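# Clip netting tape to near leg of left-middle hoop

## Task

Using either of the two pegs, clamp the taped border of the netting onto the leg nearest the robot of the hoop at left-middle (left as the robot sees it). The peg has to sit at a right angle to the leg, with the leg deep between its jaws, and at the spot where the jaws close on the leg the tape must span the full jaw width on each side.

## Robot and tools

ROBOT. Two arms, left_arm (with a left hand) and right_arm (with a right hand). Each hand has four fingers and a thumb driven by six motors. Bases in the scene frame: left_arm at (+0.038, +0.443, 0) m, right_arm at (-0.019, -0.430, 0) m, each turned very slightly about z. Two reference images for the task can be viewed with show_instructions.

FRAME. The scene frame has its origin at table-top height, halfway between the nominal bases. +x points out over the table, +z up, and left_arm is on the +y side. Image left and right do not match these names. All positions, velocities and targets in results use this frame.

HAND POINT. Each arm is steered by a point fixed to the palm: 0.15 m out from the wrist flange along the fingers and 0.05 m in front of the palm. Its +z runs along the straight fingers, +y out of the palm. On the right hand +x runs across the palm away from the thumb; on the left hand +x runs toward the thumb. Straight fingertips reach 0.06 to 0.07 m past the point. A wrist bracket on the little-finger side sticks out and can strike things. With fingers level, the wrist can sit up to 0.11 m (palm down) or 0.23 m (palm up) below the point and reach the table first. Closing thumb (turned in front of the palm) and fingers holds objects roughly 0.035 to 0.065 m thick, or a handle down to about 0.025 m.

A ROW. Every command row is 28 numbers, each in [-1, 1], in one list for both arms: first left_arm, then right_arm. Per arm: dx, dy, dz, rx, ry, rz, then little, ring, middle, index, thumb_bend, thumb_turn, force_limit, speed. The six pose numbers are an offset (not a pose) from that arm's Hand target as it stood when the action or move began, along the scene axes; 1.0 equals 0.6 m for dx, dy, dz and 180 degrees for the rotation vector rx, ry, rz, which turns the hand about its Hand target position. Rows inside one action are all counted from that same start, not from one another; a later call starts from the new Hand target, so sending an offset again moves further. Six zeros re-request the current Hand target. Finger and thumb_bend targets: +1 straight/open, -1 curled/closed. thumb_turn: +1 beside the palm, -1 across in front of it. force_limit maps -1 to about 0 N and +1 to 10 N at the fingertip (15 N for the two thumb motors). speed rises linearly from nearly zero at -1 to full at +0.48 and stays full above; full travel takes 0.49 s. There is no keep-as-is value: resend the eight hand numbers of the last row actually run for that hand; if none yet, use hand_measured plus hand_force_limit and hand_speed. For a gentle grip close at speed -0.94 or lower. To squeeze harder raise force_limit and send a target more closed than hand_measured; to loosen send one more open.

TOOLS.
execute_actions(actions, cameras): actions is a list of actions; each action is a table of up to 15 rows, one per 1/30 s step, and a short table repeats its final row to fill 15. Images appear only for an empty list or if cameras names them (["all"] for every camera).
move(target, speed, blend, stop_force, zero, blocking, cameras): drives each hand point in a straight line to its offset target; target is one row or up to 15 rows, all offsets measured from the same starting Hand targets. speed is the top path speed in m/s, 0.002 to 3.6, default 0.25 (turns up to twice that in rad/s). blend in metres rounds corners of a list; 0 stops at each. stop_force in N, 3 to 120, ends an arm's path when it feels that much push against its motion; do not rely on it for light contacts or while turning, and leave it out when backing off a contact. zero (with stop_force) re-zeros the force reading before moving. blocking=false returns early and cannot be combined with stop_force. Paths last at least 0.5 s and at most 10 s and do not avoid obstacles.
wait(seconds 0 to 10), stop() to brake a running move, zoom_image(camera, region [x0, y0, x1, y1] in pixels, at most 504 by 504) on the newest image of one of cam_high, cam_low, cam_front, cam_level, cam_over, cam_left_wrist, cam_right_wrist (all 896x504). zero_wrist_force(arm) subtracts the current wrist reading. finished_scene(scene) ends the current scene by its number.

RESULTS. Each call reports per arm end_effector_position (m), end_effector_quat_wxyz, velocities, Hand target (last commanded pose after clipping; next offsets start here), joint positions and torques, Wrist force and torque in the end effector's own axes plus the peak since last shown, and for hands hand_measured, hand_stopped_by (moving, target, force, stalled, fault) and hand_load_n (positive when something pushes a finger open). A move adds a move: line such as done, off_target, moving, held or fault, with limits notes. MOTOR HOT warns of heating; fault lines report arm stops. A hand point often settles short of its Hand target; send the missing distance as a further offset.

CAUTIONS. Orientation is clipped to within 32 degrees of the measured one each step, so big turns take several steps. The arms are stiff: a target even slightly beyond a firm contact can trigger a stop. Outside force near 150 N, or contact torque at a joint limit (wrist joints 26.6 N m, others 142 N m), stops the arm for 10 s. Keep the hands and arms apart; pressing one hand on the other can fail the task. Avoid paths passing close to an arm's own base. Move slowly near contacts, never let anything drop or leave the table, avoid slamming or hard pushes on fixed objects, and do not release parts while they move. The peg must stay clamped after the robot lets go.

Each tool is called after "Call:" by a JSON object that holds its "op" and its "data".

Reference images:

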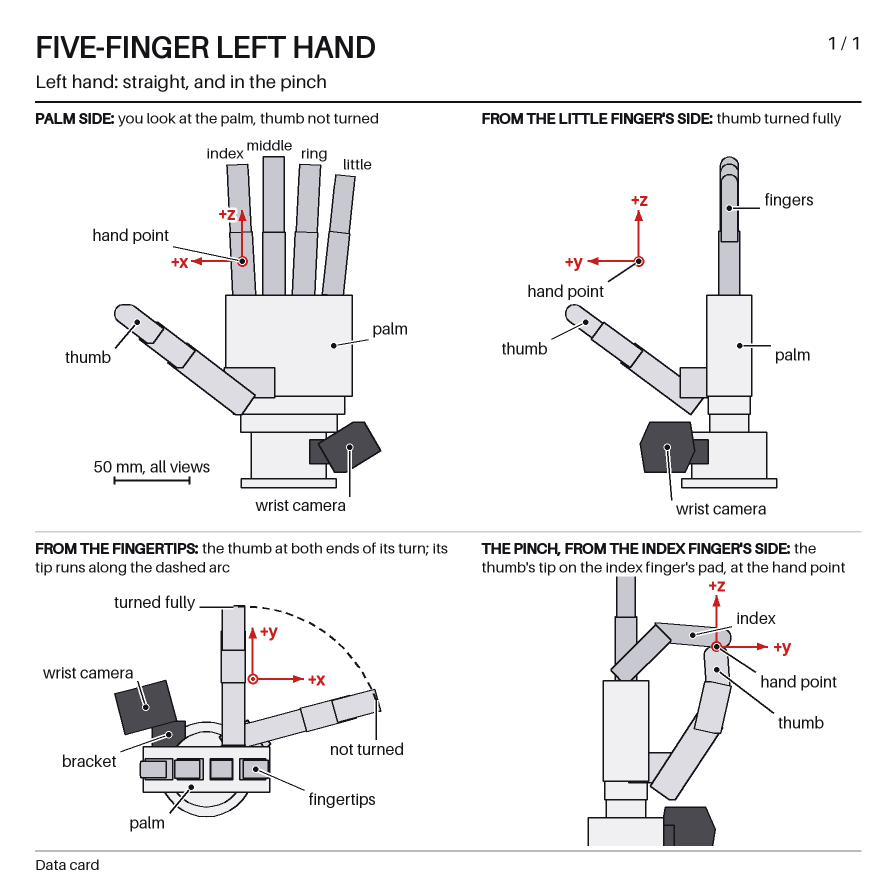

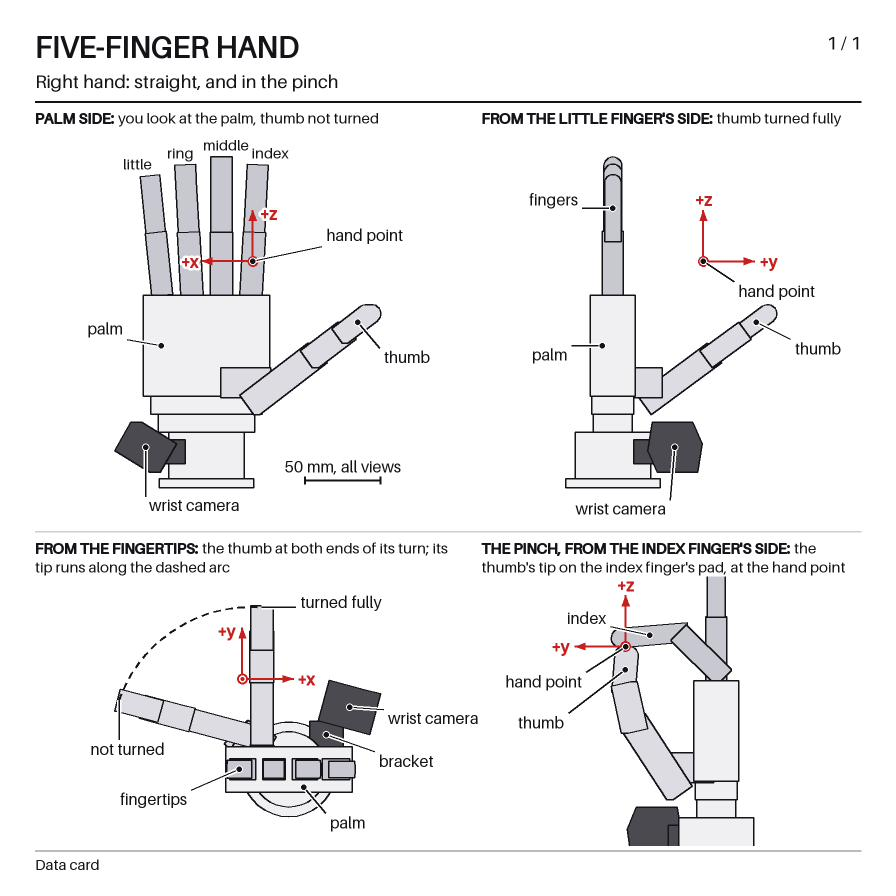

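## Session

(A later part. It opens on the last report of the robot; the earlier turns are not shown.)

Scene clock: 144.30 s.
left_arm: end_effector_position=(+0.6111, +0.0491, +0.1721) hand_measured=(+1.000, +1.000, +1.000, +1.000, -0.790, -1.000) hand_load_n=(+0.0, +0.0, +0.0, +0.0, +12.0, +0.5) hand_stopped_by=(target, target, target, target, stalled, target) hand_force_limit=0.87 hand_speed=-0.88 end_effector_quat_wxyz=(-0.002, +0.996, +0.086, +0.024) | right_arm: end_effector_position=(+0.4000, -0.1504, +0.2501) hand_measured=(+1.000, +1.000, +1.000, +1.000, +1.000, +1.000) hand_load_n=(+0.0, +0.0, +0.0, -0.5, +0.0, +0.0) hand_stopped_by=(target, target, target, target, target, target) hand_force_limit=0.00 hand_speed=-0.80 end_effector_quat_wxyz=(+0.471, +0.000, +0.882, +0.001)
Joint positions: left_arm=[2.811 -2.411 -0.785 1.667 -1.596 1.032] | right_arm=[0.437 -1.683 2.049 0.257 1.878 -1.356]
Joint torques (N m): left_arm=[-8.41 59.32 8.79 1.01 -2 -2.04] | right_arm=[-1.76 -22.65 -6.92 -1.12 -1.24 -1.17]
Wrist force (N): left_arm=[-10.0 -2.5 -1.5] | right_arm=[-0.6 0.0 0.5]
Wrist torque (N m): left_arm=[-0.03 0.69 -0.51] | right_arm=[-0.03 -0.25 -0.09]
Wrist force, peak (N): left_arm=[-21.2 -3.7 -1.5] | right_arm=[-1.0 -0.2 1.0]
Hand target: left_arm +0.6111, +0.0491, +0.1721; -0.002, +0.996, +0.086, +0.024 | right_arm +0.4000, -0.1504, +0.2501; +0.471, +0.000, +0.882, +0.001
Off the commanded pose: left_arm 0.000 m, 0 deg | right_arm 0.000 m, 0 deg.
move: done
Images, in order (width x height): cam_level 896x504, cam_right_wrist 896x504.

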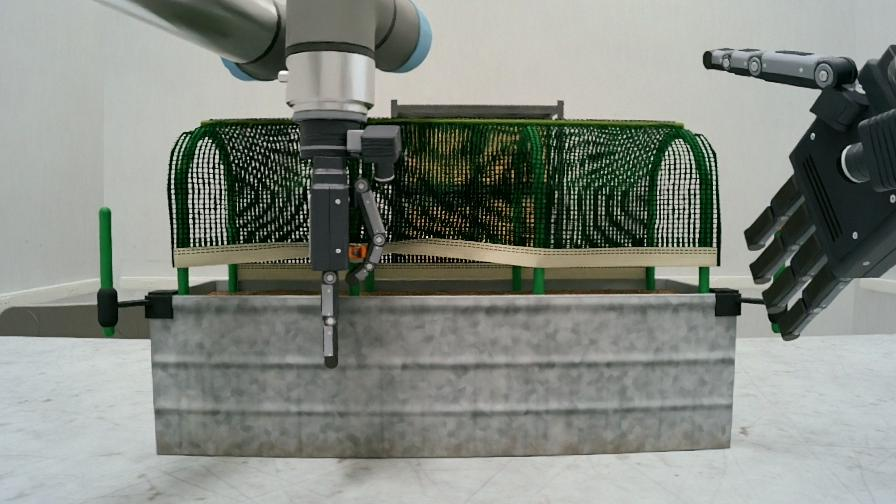

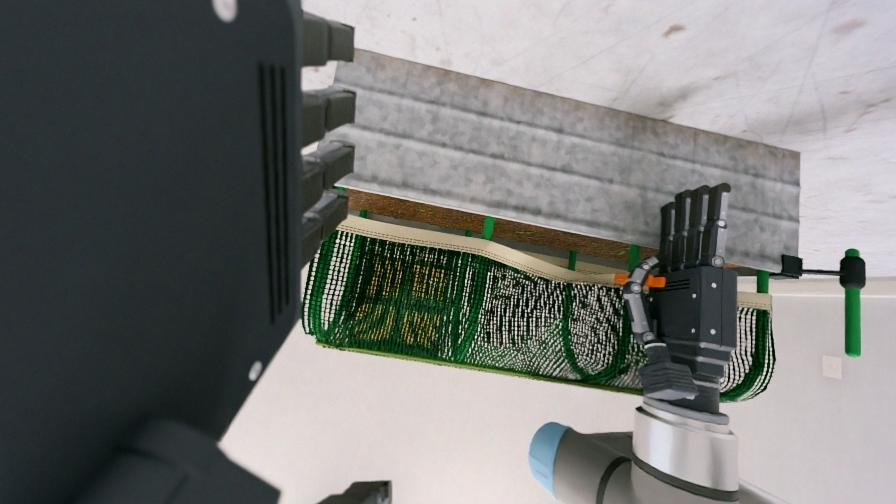

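Call:
{"op": "move", "data": {"target": [0.0075,0.0012,0,0,0,0,1,1,1,1,-0.8,-1,0.87,-0.88,0,0,0,0,0,0,1,1,1,1,1,1,0,-0.8], "speed": 0.02, "stop_force": 14, "cameras": ["cam_level","cam_right_wrist","cam_left_wrist"]}}

Call:
{"op": "zoom_image", "data": {"camera": "cam_level", "region": [335, 230, 385, 270]}}

Call:
{"op": "zoom_image", "data": {"camera": "cam_right_wrist", "region": [600, 260, 680, 310]}}

Call:
{"op": "zoom_image", "data": {"camera": "cam_left_wrist", "region": [440, 240, 700, 440]}}

Scene clock: 146.23 s.
left_arm: end_effector_position=(+0.6140, +0.0496, +0.1721) hand_measured=(+1.000, +1.000, +1.000, +1.000, -0.790, -1.000) hand_load_n=(+0.0, +0.0, +0.0, +0.0, +11.5, +0.0) hand_stopped_by=(target, target, target, target, stalled, target) hand_force_limit=0.87 hand_speed=-0.88 end_effector_quat_wxyz=(-0.002, +0.996, +0.086, +0.024) | right_arm: end_effector_position=(+0.4000, -0.1504, +0.2501) hand_measured=(+1.000, +1.000, +1.000, +1.000, +1.000, +1.000) hand_load_n=(+0.0, +0.0, +0.0, +0.0, +0.0, +0.0) hand_stopped_by=(target, target, target, target, target, target) hand_force_limit=0.00 hand_speed=-0.80 end_effector_quat_wxyz=(+0.471, +0.000, +0.882, +0.001)
Joint positions: left_arm=[2.814 -2.418 -0.772 1.662 -1.596 1.034] | right_arm=[0.437 -1.683 2.049 0.257 1.878 -1.356]
Joint torques (N m): left_arm=[-2.48 57.06 10.21 3.46 -2.95 -2.12] | right_arm=[-1.7 -22.76 -7.16 -1.17 -1.2 -1.07]
Wrist force (N): left_arm=[-22.9 -3.4 -3.2] | right_arm=[-0.6 -0.1 0.6]
Wrist torque (N m): left_arm=[0.02 0.83 -1.22] | right_arm=[-0.05 -0.25 -0.10]
Wrist force, peak (N): left_arm=[-28.0 -3.7 -4.0] | right_arm=[-0.5 -0.4 1.1]
Hand target: left_arm +0.6140, +0.0496, +0.1721; -0.002, +0.996, +0.086, +0.024 (not the last commanded pose) | right_arm +0.4000, -0.1504, +0.2501; +0.471, +0.000, +0.882, +0.001
Off the commanded pose: left_arm 0.002 m, 0 deg | right_arm 0.000 m, 0 deg.
move: contact (left_arm)
Images, in order (width x height): cam_level 896x504, cam_left_wrist 896x504, cam_right_wrist 896x504.

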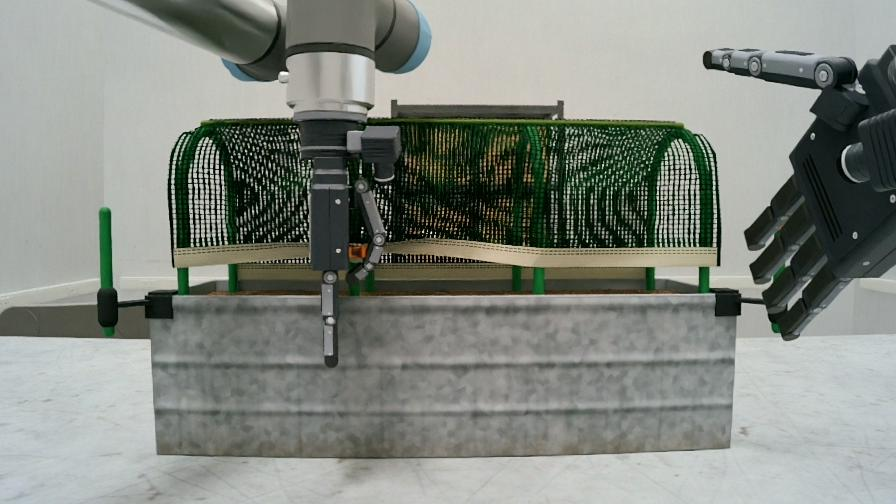

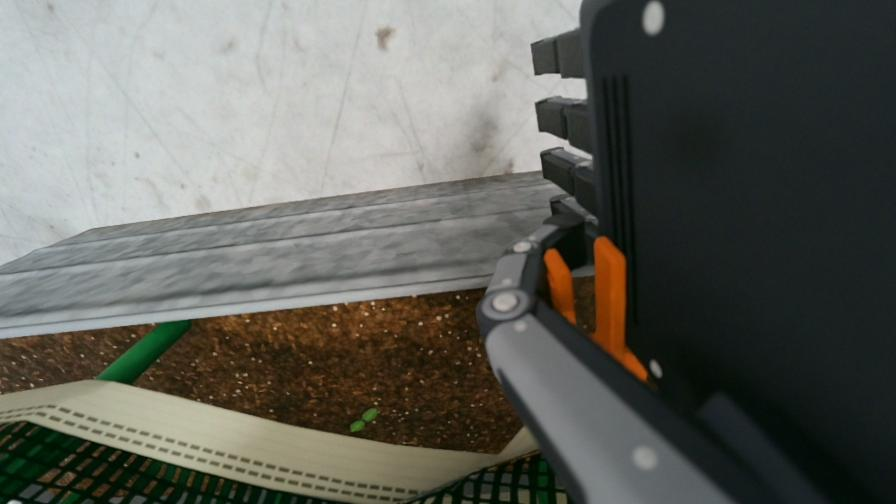

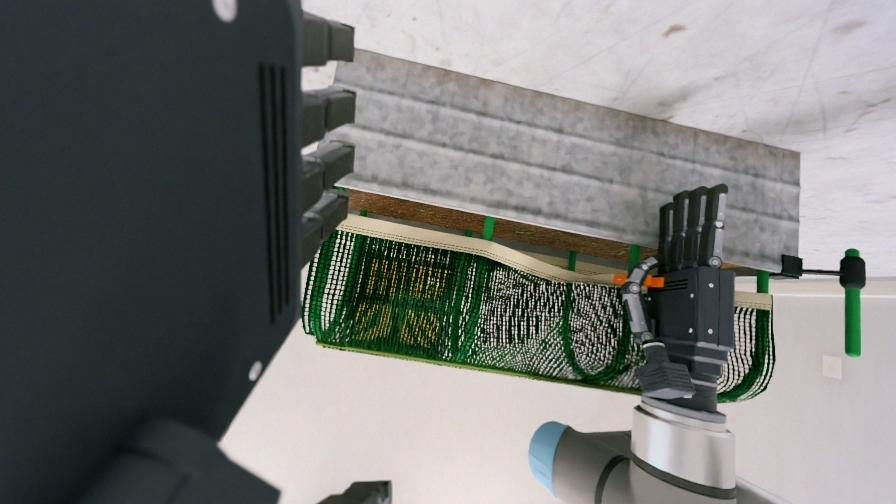

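Scaled by 10.080 from the camera's 896x504 image, which has a finer 1280x720 frame.

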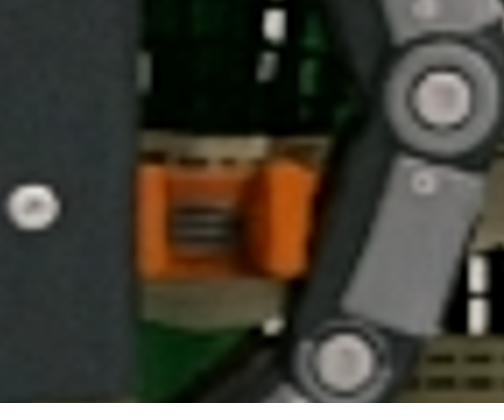

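Scaled by 6.300 from the camera's 896x504 image, which has a finer 1280x720 frame.

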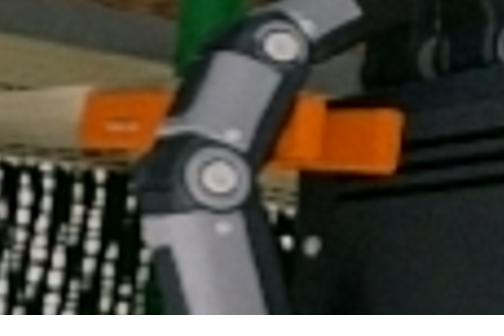

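Scaled by 1.938 from the camera's 896x504 image, which has a finer 1280x720 frame.

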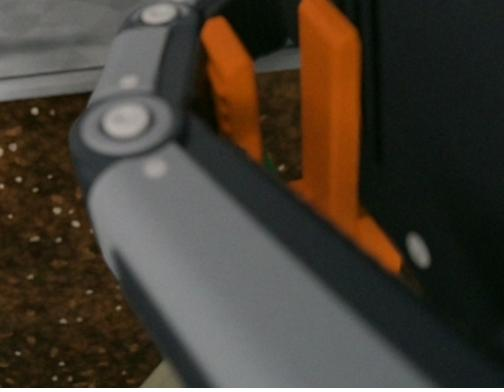

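Call:
{"op": "execute_actions", "data": {"actions": [[[0,0.0012,0,0,0,0,1,1,1,1,-0.35,-1,0.87,-0.9,0,0,0,0,0,0,1,1,1,1,1,1,0,-0.8]],[[0,0.0012,0,0,0,0,1,1,1,1,-0.35,-1,0.87,-0.9,0,0,0,0,0,0,1,1,1,1,1,1,0,-0.8]],[[0,0.0012,0,0,0,0,1,1,1,1,-0.35,-1,0.87,-0.9,0,0,0,0,0,0,1,1,1,1,1,1,0,-0.8]],[[0,0.0012,0,0,0,0,1,1,1,1,-0.35,-1,0.87,-0.9,0,0,0,0,0,0,1,1,1,1,1,1,0,-0.8]]], "cameras": ["cam_level","cam_right_wrist","cam_left_wrist"]}}

Call:
{"op": "zoom_image", "data": {"camera": "cam_level", "region": [335, 230, 385, 270]}}

Call:
{"op": "zoom_image", "data": {"camera": "cam_right_wrist", "region": [600, 260, 680, 310]}}

Call:
{"op": "zoom_image", "data": {"camera": "cam_left_wrist", "region": [440, 240, 700, 440]}}

Scene clock: 150.87 s.
left_arm: end_effector_position=(+0.6140, +0.0525, +0.1721) hand_measured=(+1.000, +1.000, +1.000, +1.000, -0.350, -1.000) hand_load_n=(+0.0, +0.0, +0.0, -1.0, +0.0, +0.0) hand_stopped_by=(target, target, target, target, target, target) hand_force_limit=0.87 hand_speed=-0.90 end_effector_quat_wxyz=(-0.002, +0.996, +0.086, +0.024) | right_arm: end_effector_position=(+0.4000, -0.1504, +0.2501) hand_measured=(+1.000, +1.000, +1.000, +1.000, +1.000, +1.000) hand_load_n=(+0.0, +0.0, +0.0, +0.0, -0.5, +0.0) hand_stopped_by=(target, target, target, target, target, target) hand_force_limit=0.00 hand_speed=-0.80 end_effector_quat_wxyz=(+0.471, +0.000, +0.882, +0.001)
Joint positions: left_arm=[2.818 -2.413 -0.782 1.666 -1.595 1.039] | right_arm=[0.437 -1.683 2.049 0.257 1.878 -1.356]
Joint torques (N m): left_arm=[17.07 59.49 11.87 3.42 -0.99 1.22] | right_arm=[-1.83 -23.02 -6.91 -1.26 -1.1 -1.06]
Wrist force (N): left_arm=[-23.9 -0.5 -0.3] | right_arm=[-0.5 0.1 0.8]
Wrist torque (N m): left_arm=[-0.04 0.75 -1.17] | right_arm=[-0.03 -0.27 -0.09]
Wrist force, peak (N): left_arm=[-24.2 0.5 -0.2] | right_arm=[-0.9 -0.3 1.0]
Hand target: left_arm +0.6140, +0.0525, +0.1721; -0.002, +0.996, +0.086, +0.024 | right_arm +0.4000, -0.1504, +0.2501; +0.471, +0.000, +0.882, +0.001
Off the commanded pose: left_arm 0.000 m, 0 deg | right_arm 0.000 m, 0 deg.
Images, in order (width x height): cam_level 896x504, cam_left_wrist 896x504, cam_right_wrist 896x504.

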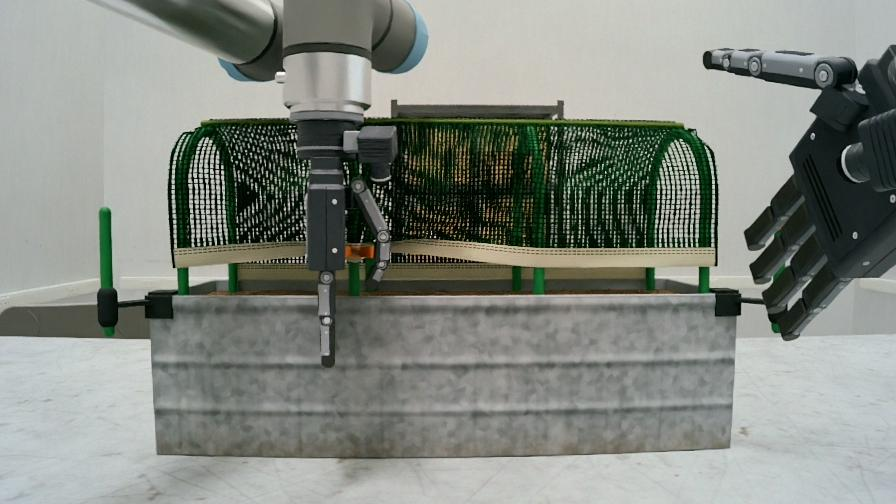

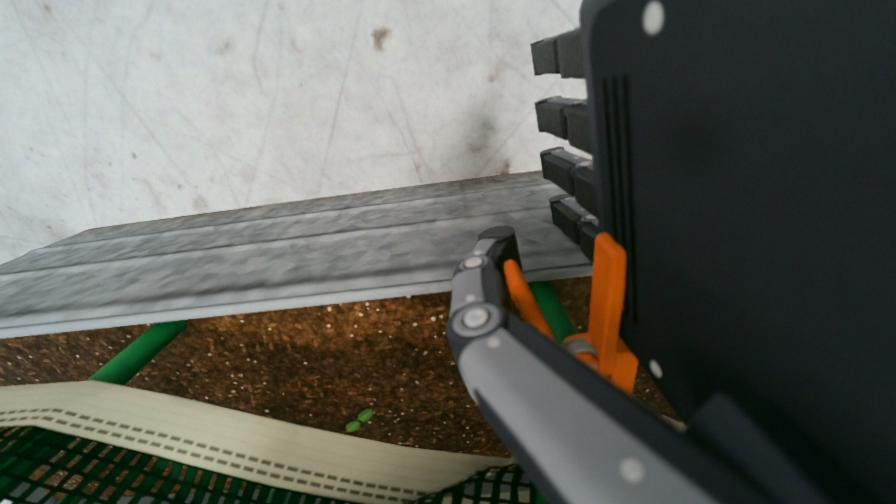

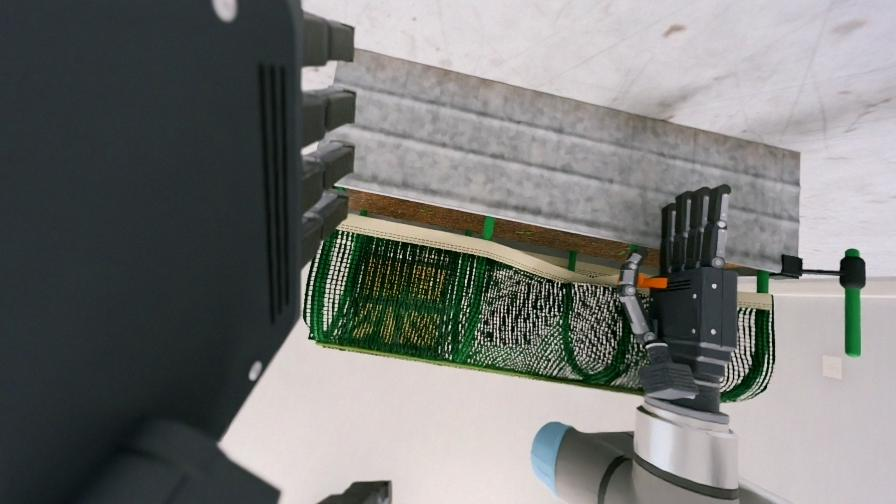

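Scaled by 10.080 from the camera's 896x504 image, which has a finer 1280x720 frame.

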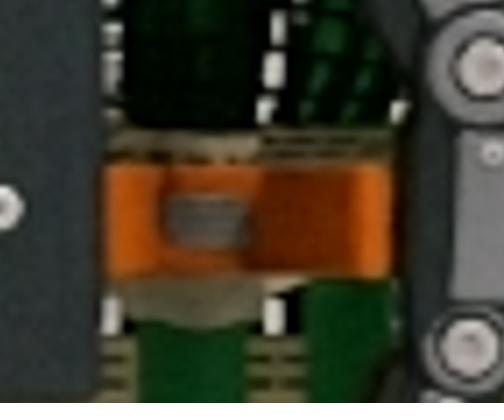

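Scaled by 6.300 from the camera's 896x504 image, which has a finer 1280x720 frame.

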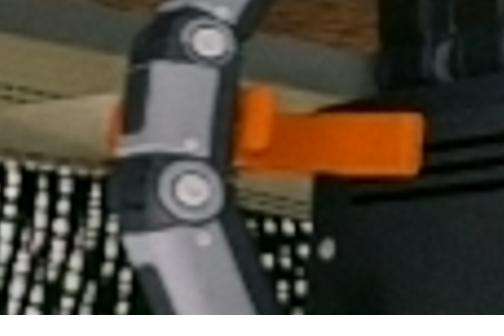

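Scaled by 1.938 from the camera's 896x504 image, which has a finer 1280x720 frame.

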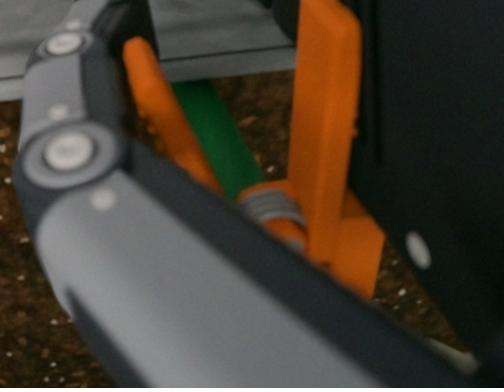

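Call:
{"op": "execute_actions", "data": {"actions": [[[-0.0017,0,0,0,0,0,1,1,1,1,0.3,-1,0.87,-0.8,0,0,0,0,0,0,1,1,1,1,1,1,0,-0.8]],[[-0.0017,0.002,0,0,0,0,1,1,1,1,0.3,-1,0.87,-0.8,0,0,0,0,0,0,1,1,1,1,1,1,0,-0.8]],[[0,0.0025,0,0,0,0,1,1,1,1,0.3,-1,0.87,-0.8,0,0,0,0,0,0,1,1,1,1,1,1,0,-0.8]],[[0,0.0025,0,0,0,0,1,1,1,1,0.3,-1,0.87,-0.8,0,0,0,0,0,0,1,1,1,1,1,1,0,-0.8]]], "cameras": ["cam_level","cam_right_wrist","cam_left_wrist"]}}

Call:
{"op": "zoom_image", "data": {"camera": "cam_level", "region": [335, 230, 385, 270]}}

Call:
{"op": "zoom_image", "data": {"camera": "cam_right_wrist", "region": [600, 260, 680, 310]}}

Call:
{"op": "zoom_image", "data": {"camera": "cam_left_wrist", "region": [440, 240, 700, 440]}}

Scene clock: 154.50 s.
left_arm: end_effector_position=(+0.6119, +0.0567, +0.1721) hand_measured=(+1.000, +1.000, +1.000, +1.000, +0.300, -1.000) hand_load_n=(+0.0, +0.0, +0.0, +0.0, +0.0, +0.0) hand_stopped_by=(target, target, target, target, target, target) hand_force_limit=0.87 hand_speed=-0.80 end_effector_quat_wxyz=(-0.002, +0.996, +0.086, +0.024) | right_arm: end_effector_position=(+0.4000, -0.1504, +0.2501) hand_measured=(+1.000, +1.000, +1.000, +1.000, +1.000, +1.000) hand_load_n=(+0.0, +0.0, +0.0, +0.0, +0.0, +0.0) hand_stopped_by=(target, target, target, target, target, target) hand_force_limit=0.00 hand_speed=-0.80 end_effector_quat_wxyz=(+0.471, +0.000, +0.882, +0.001)
Joint positions: left_arm=[2.823 -2.399 -0.806 1.677 -1.595 1.044] | right_arm=[0.437 -1.683 2.049 0.257 1.878 -1.356]
Joint torques (N m): left_arm=[10.61 59.83 6.95 -0.55 1.62 1.84] | right_arm=[-1.48 -22.6 -6.98 -1.18 -1.17 -1.09]
Wrist force (N): left_arm=[-2.4 0.1 0.7] | right_arm=[-0.8 -0.1 0.5]
Wrist torque (N m): left_arm=[0.05 0.41 -0.34] | right_arm=[-0.05 -0.22 -0.11]
Wrist force, peak (N): left_arm=[-23.9 -0.4 -0.5] | right_arm=[-0.8 -0.2 1.1]
Hand target: left_arm +0.6119, +0.0567, +0.1721; -0.002, +0.996, +0.086, +0.024 | right_arm +0.4000, -0.1504, +0.2501; +0.471, +0.000, +0.882, +0.001
Off the commanded pose: left_arm 0.000 m, 0 deg | right_arm 0.000 m, 0 deg.
Images, in order (width x height): cam_level 896x504, cam_left_wrist 896x504, cam_right_wrist 896x504.

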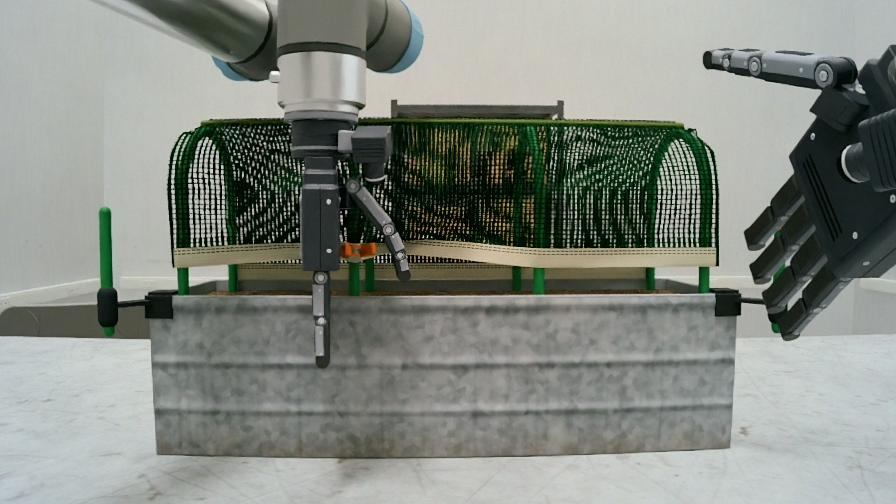

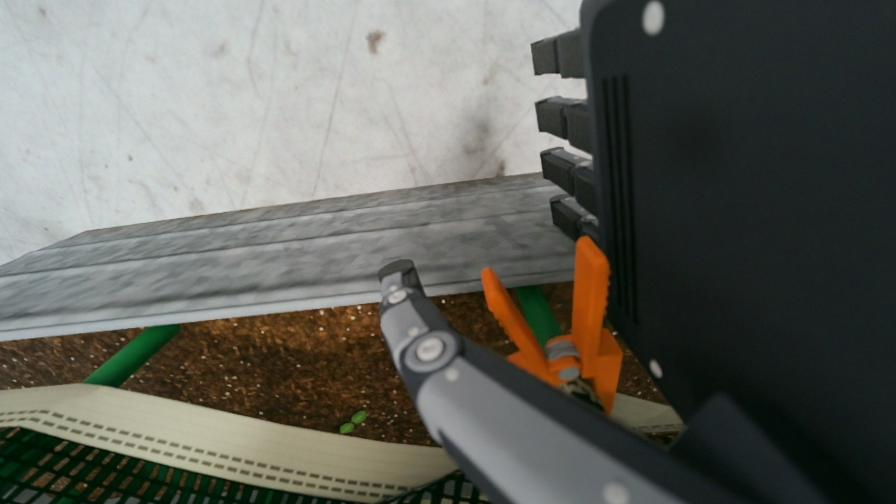

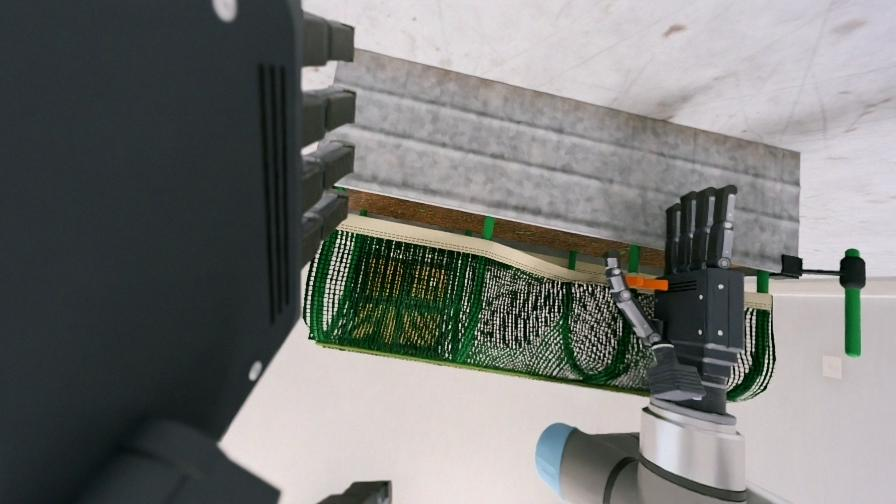

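Scaled by 10.080 from the camera's 896x504 image, which has a finer 1280x720 frame.

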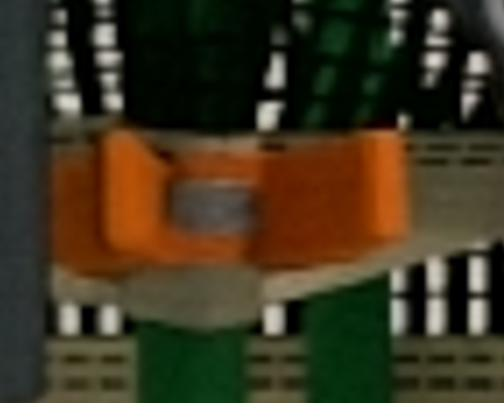

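Scaled by 6.300 from the camera's 896x504 image, which has a finer 1280x720 frame.

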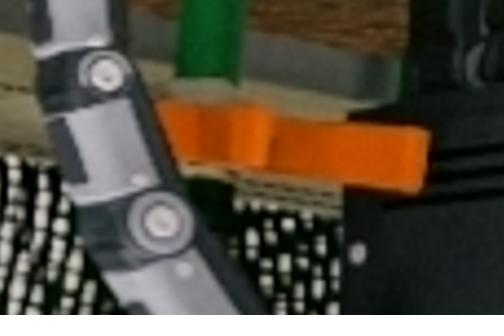

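Scaled by 1.938 from the camera's 896x504 image, which has a finer 1280x720 frame.

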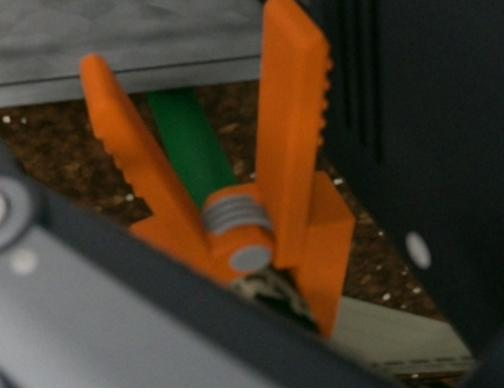

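Call:
{"op": "move", "data": {"target": [[-0.002,0.012,0,0,0,0,1,1,1,1,0.3,-1,0.87,-0.8,0,0,0,0,0,0,1,1,1,1,1,1,0,-0.8],[-0.13,0.012,0,0,0,0,1,1,1,1,0.3,-1,0.87,-0.8,0,0,0,0,0,0,1,1,1,1,1,1,0,-0.8],[-0.3,0.25,0.05,0,0,0,1,1,1,1,0.3,-1,0.87,-0.8,0,0,0,0,0,0,1,1,1,1,1,1,0,-0.8]], "speed": [0.04,0.1,0.25], "blend": [0.003,0.03,0], "cameras": ["all"]}}

Call:
{"op": "zoom_image", "data": {"camera": "cam_level", "region": [330, 225, 390, 275]}}

Call:
{"op": "zoom_image", "data": {"camera": "cam_right_wrist", "region": [600, 240, 700, 310]}}

Call:
{"op": "zoom_image", "data": {"camera": "cam_over", "region": [330, 180, 450, 280]}}

Call:
{"op": "zoom_image", "data": {"camera": "cam_front", "region": [360, 200, 450, 280]}}

Scene clock: 157.67 s.
left_arm: end_effector_position=(+0.4320, +0.2065, +0.2020) hand_measured=(+1.000, +1.000, +1.000, +1.000, +0.300, -1.000) hand_load_n=(+0.0, +0.0, +0.0, +0.0, +0.0, +0.0) hand_stopped_by=(target, target, target, target, target, target) hand_force_limit=0.87 hand_speed=-0.80 end_effector_quat_wxyz=(-0.002, +0.996, +0.086, +0.024) end_effector_velocity=(-0.001, +0.001, +0.001) end_effector_angular_velocity=(-0.002, +0.000, +0.000) | right_arm: end_effector_position=(+0.4000, -0.1504, +0.2501) hand_measured=(+1.000, +1.000, +1.000, +1.000, +1.000, +1.000) hand_load_n=(+0.0, +0.0, +0.0, +0.0, +0.0, +0.0) hand_stopped_by=(target, target, target, target, target, target) hand_force_limit=0.00 hand_speed=-0.80 end_effector_quat_wxyz=(+0.471, +0.000, +0.882, +0.001)
Joint positions: left_arm=[3.031 -1.788 -1.671 1.935 -1.586 1.252] | right_arm=[0.437 -1.683 2.049 0.257 1.878 -1.356]
Joint velocities: left_arm=[0.004 0.005 -0.003 -0.001 0.002 0.004] | right_arm=[within noise]
Joint torques (N m): left_arm=[8.42 36.72 4.84 -0.55 1.76 1.97] | right_arm=[-0.86 -22.64 -7.26 -1.2 -1.18 -1.12]
Wrist force (N): left_arm=[-2.5 0.2 0.3] | right_arm=[-0.6 -0.3 0.8]
Wrist torque (N m): left_arm=[0.08 0.42 -0.28] | right_arm=[-0.09 -0.26 -0.10]
Wrist force, peak (N): left_arm=[-3.1 0.6 0.6] | right_arm=[-0.9 -0.4 0.9]
Hand target: left_arm +0.4319, +0.2067, +0.2021; -0.002, +0.996, +0.086, +0.024 | right_arm +0.4000, -0.1504, +0.2501; +0.471, +0.000, +0.882, +0.001
Off the commanded pose: left_arm 0.000 m, 0 deg | right_arm 0.000 m, 0 deg.
move: done

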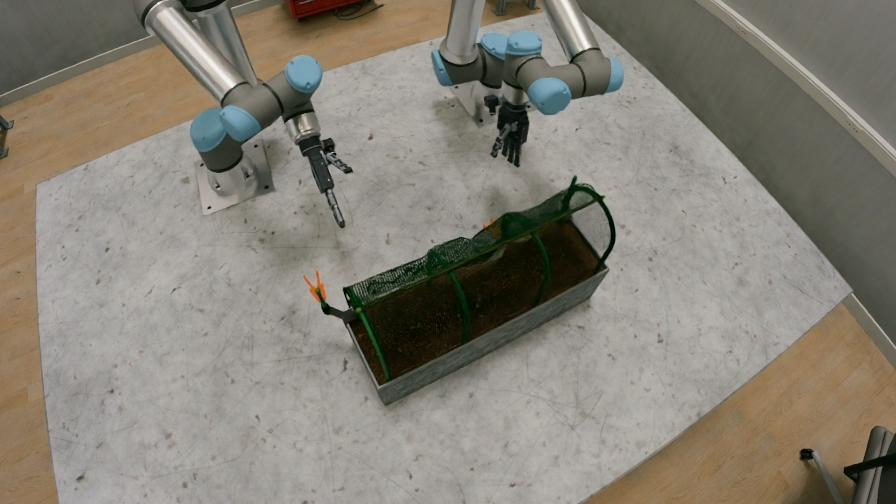

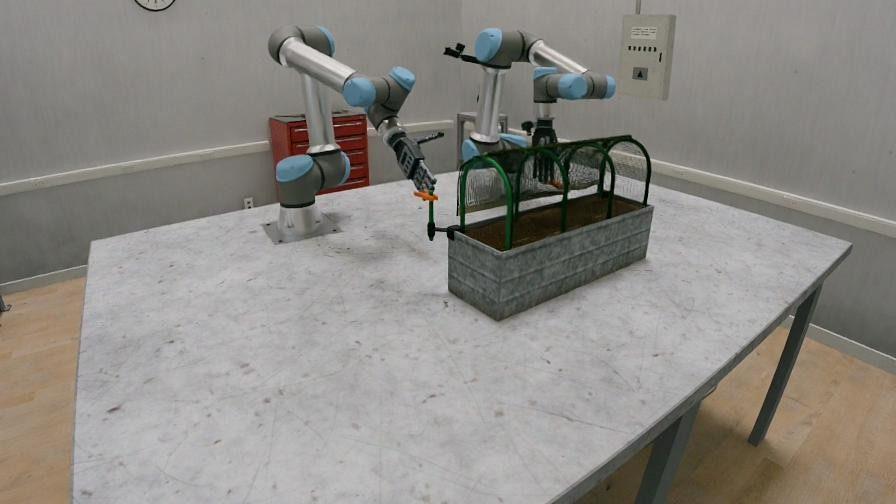

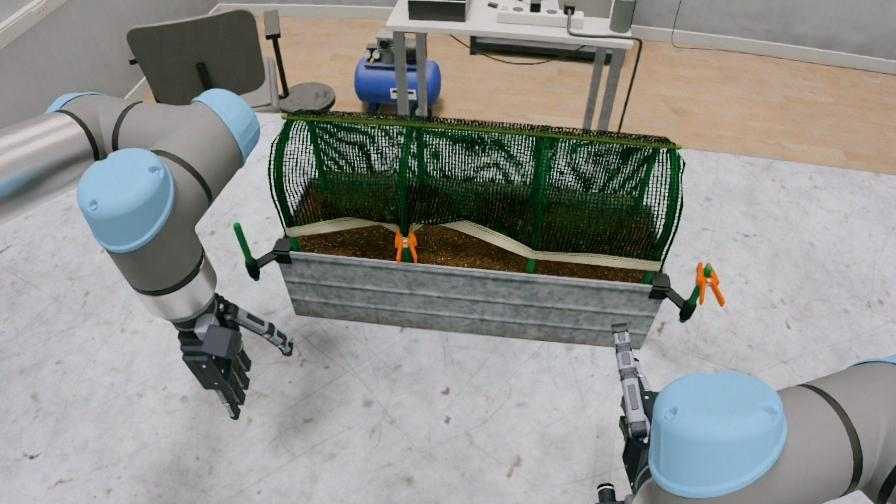

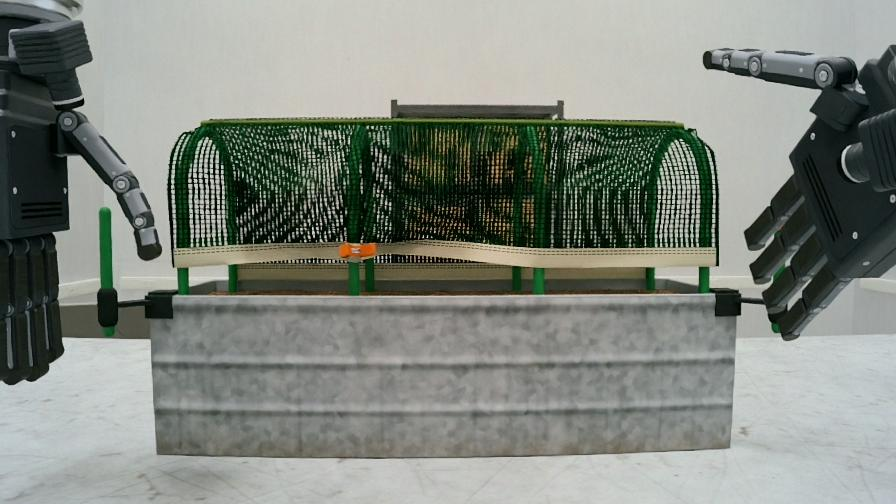

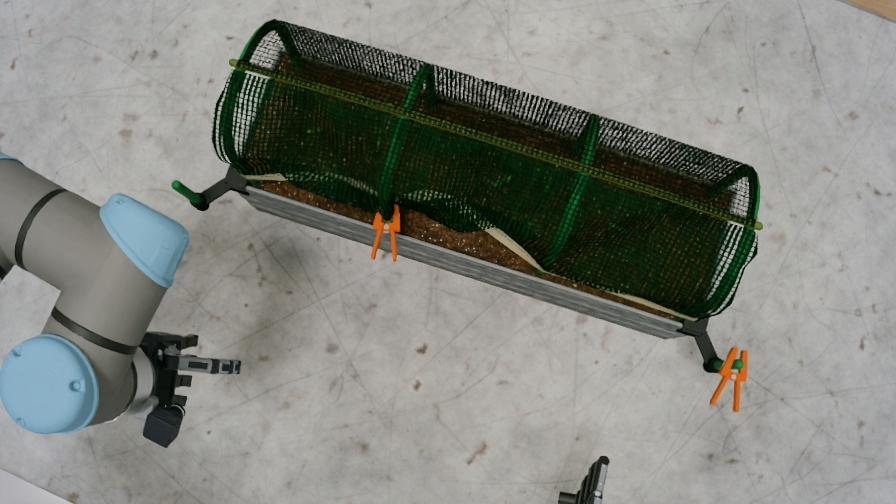

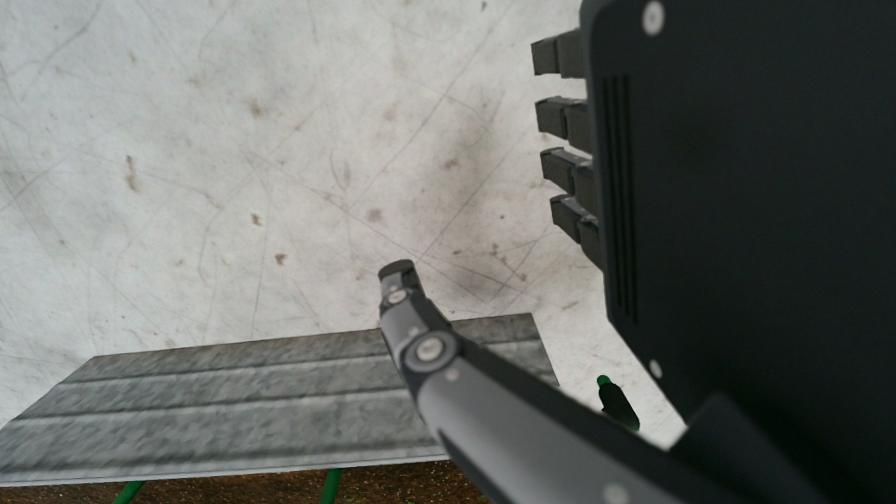

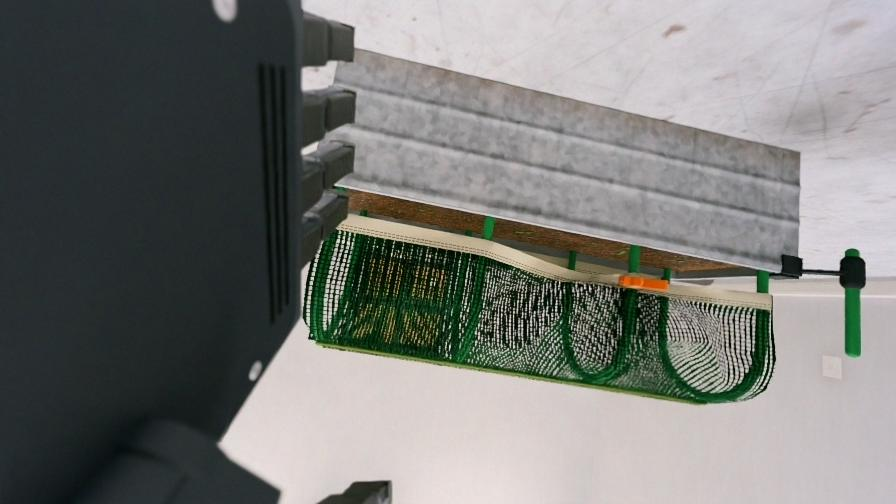

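Scaled by 8.400 from the camera's 896x504 image, which has a finer 1280x720 frame.

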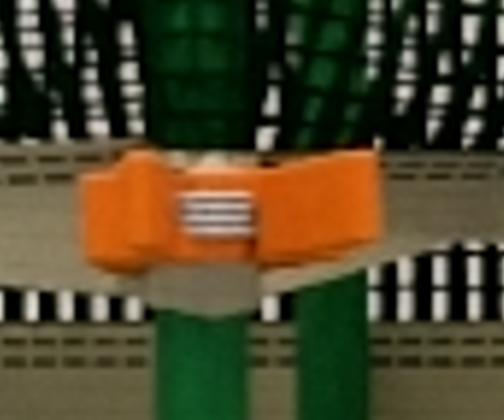

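Scaled by 5.040 from the camera's 896x504 image, which has a finer 1280x720 frame.

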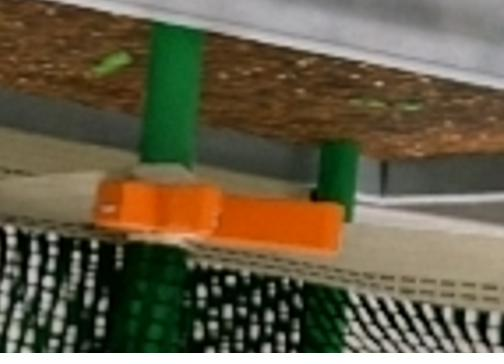

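Scaled by 4.200 from the camera's 896x504 image, which has a finer 1280x720 frame.

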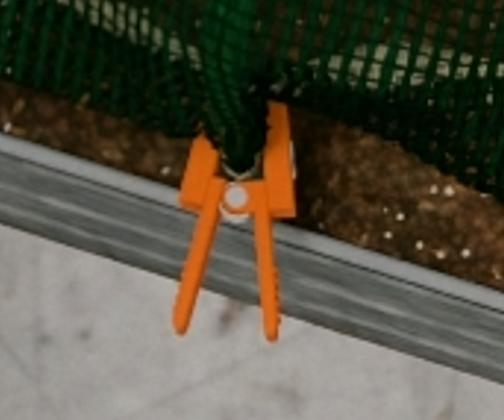

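Scaled by 5.600 from the camera's 896x504 image, which has a finer 1280x720 frame.

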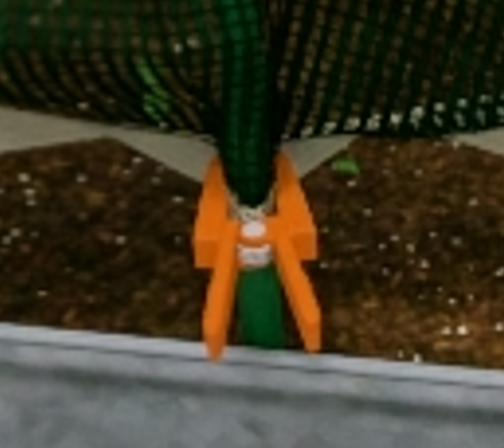

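Call:
{"op": "wait", "data": {"seconds": 0.5, "cameras": ["cam_level","cam_over"]}}

Call:
{"op": "zoom_image", "data": {"camera": "cam_level", "region": [330, 225, 390, 275]}}

Scene clock: 159.17 s.
left_arm: end_effector_position=(+0.4319, +0.2067, +0.2021) hand_measured=(+1.000, +1.000, +1.000, +1.000, +0.300, -1.000) hand_load_n=(+0.0, +0.0, +0.0, +0.0, +0.0, +0.0) hand_stopped_by=(target, target, target, target, target, target) hand_force_limit=0.87 hand_speed=-0.80 end_effector_quat_wxyz=(-0.002, +0.996, +0.086, +0.024) | right_arm: end_effector_position=(+0.4000, -0.1504, +0.2501) hand_measured=(+1.000, +1.000, +1.000, +1.000, +1.000, +1.000) hand_load_n=(+0.0, +0.0, +0.0, +0.0, +0.0, +0.0) hand_stopped_by=(target, target, target, target, target, target) hand_force_limit=0.00 hand_speed=-0.80 end_effector_quat_wxyz=(+0.471, +0.000, +0.882, +0.001)
Joint positions: left_arm=[3.032 -1.788 -1.672 1.935 -1.586 1.252] | right_arm=[0.437 -1.683 2.049 0.257 1.878 -1.356]
Joint torques (N m): left_arm=[10.25 36.1 4.64 -0.67 1.48 1.7] | right_arm=[-1.35 -23.04 -7.31 -1.24 -1.27 -1.11]
Wrist force (N): left_arm=[-2.6 0.4 0.2] | right_arm=[-0.6 -0.1 0.6]
Wrist torque (N m): left_arm=[0.10 0.44 -0.28] | right_arm=[-0.05 -0.25 -0.09]
Wrist force, peak (N): left_arm=[-2.8 0.2 0.2] | right_arm=[-1.0 -0.2 0.8]
Hand target: left_arm +0.4319, +0.2067, +0.2021; -0.002, +0.996, +0.086, +0.024 | right_arm +0.4000, -0.1504, +0.2501; +0.471, +0.000, +0.882, +0.001
Off the commanded pose: left_arm 0.000 m, 0 deg | right_arm 0.000 m, 0 deg.
wait: 0.50 s; at rest from the start
Images, in order (width x height): cam_level 896x504, cam_over 896x504.

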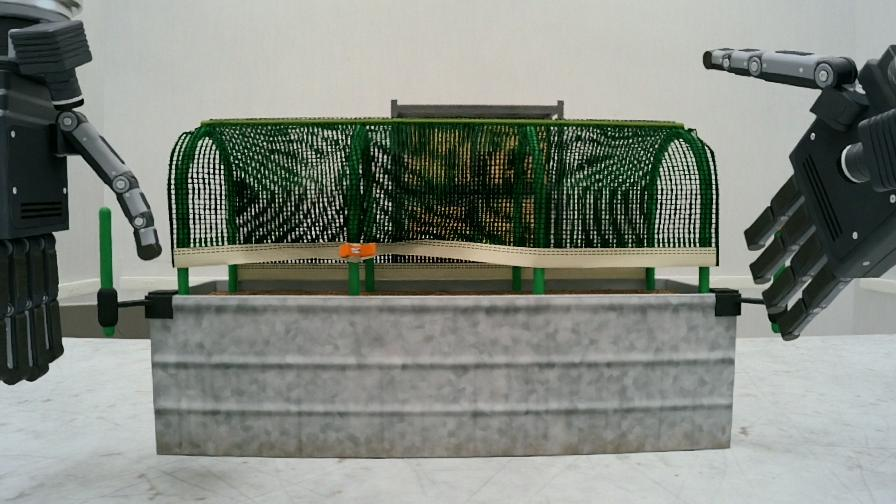

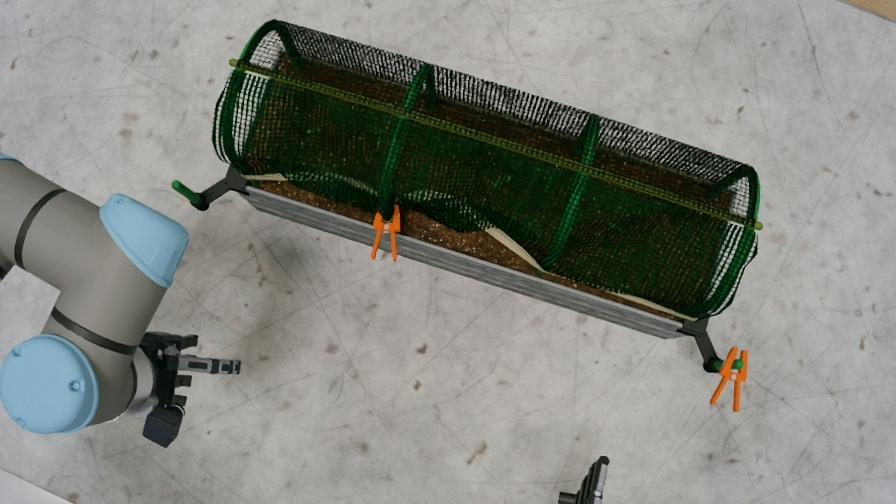

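Scaled by 8.400 from the camera's 896x504 image, which has a finer 1280x720 frame.

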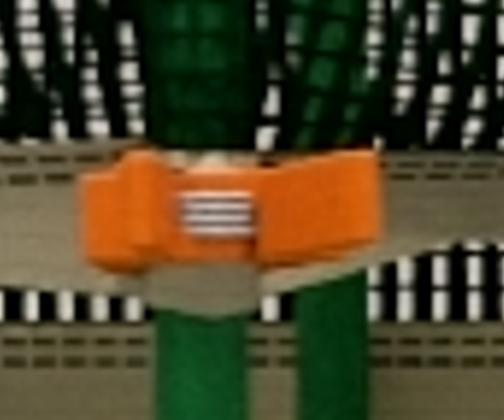

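Call:
{"op": "finished_scene", "data": {"scene": 1}}

The scene is finished: the task was done.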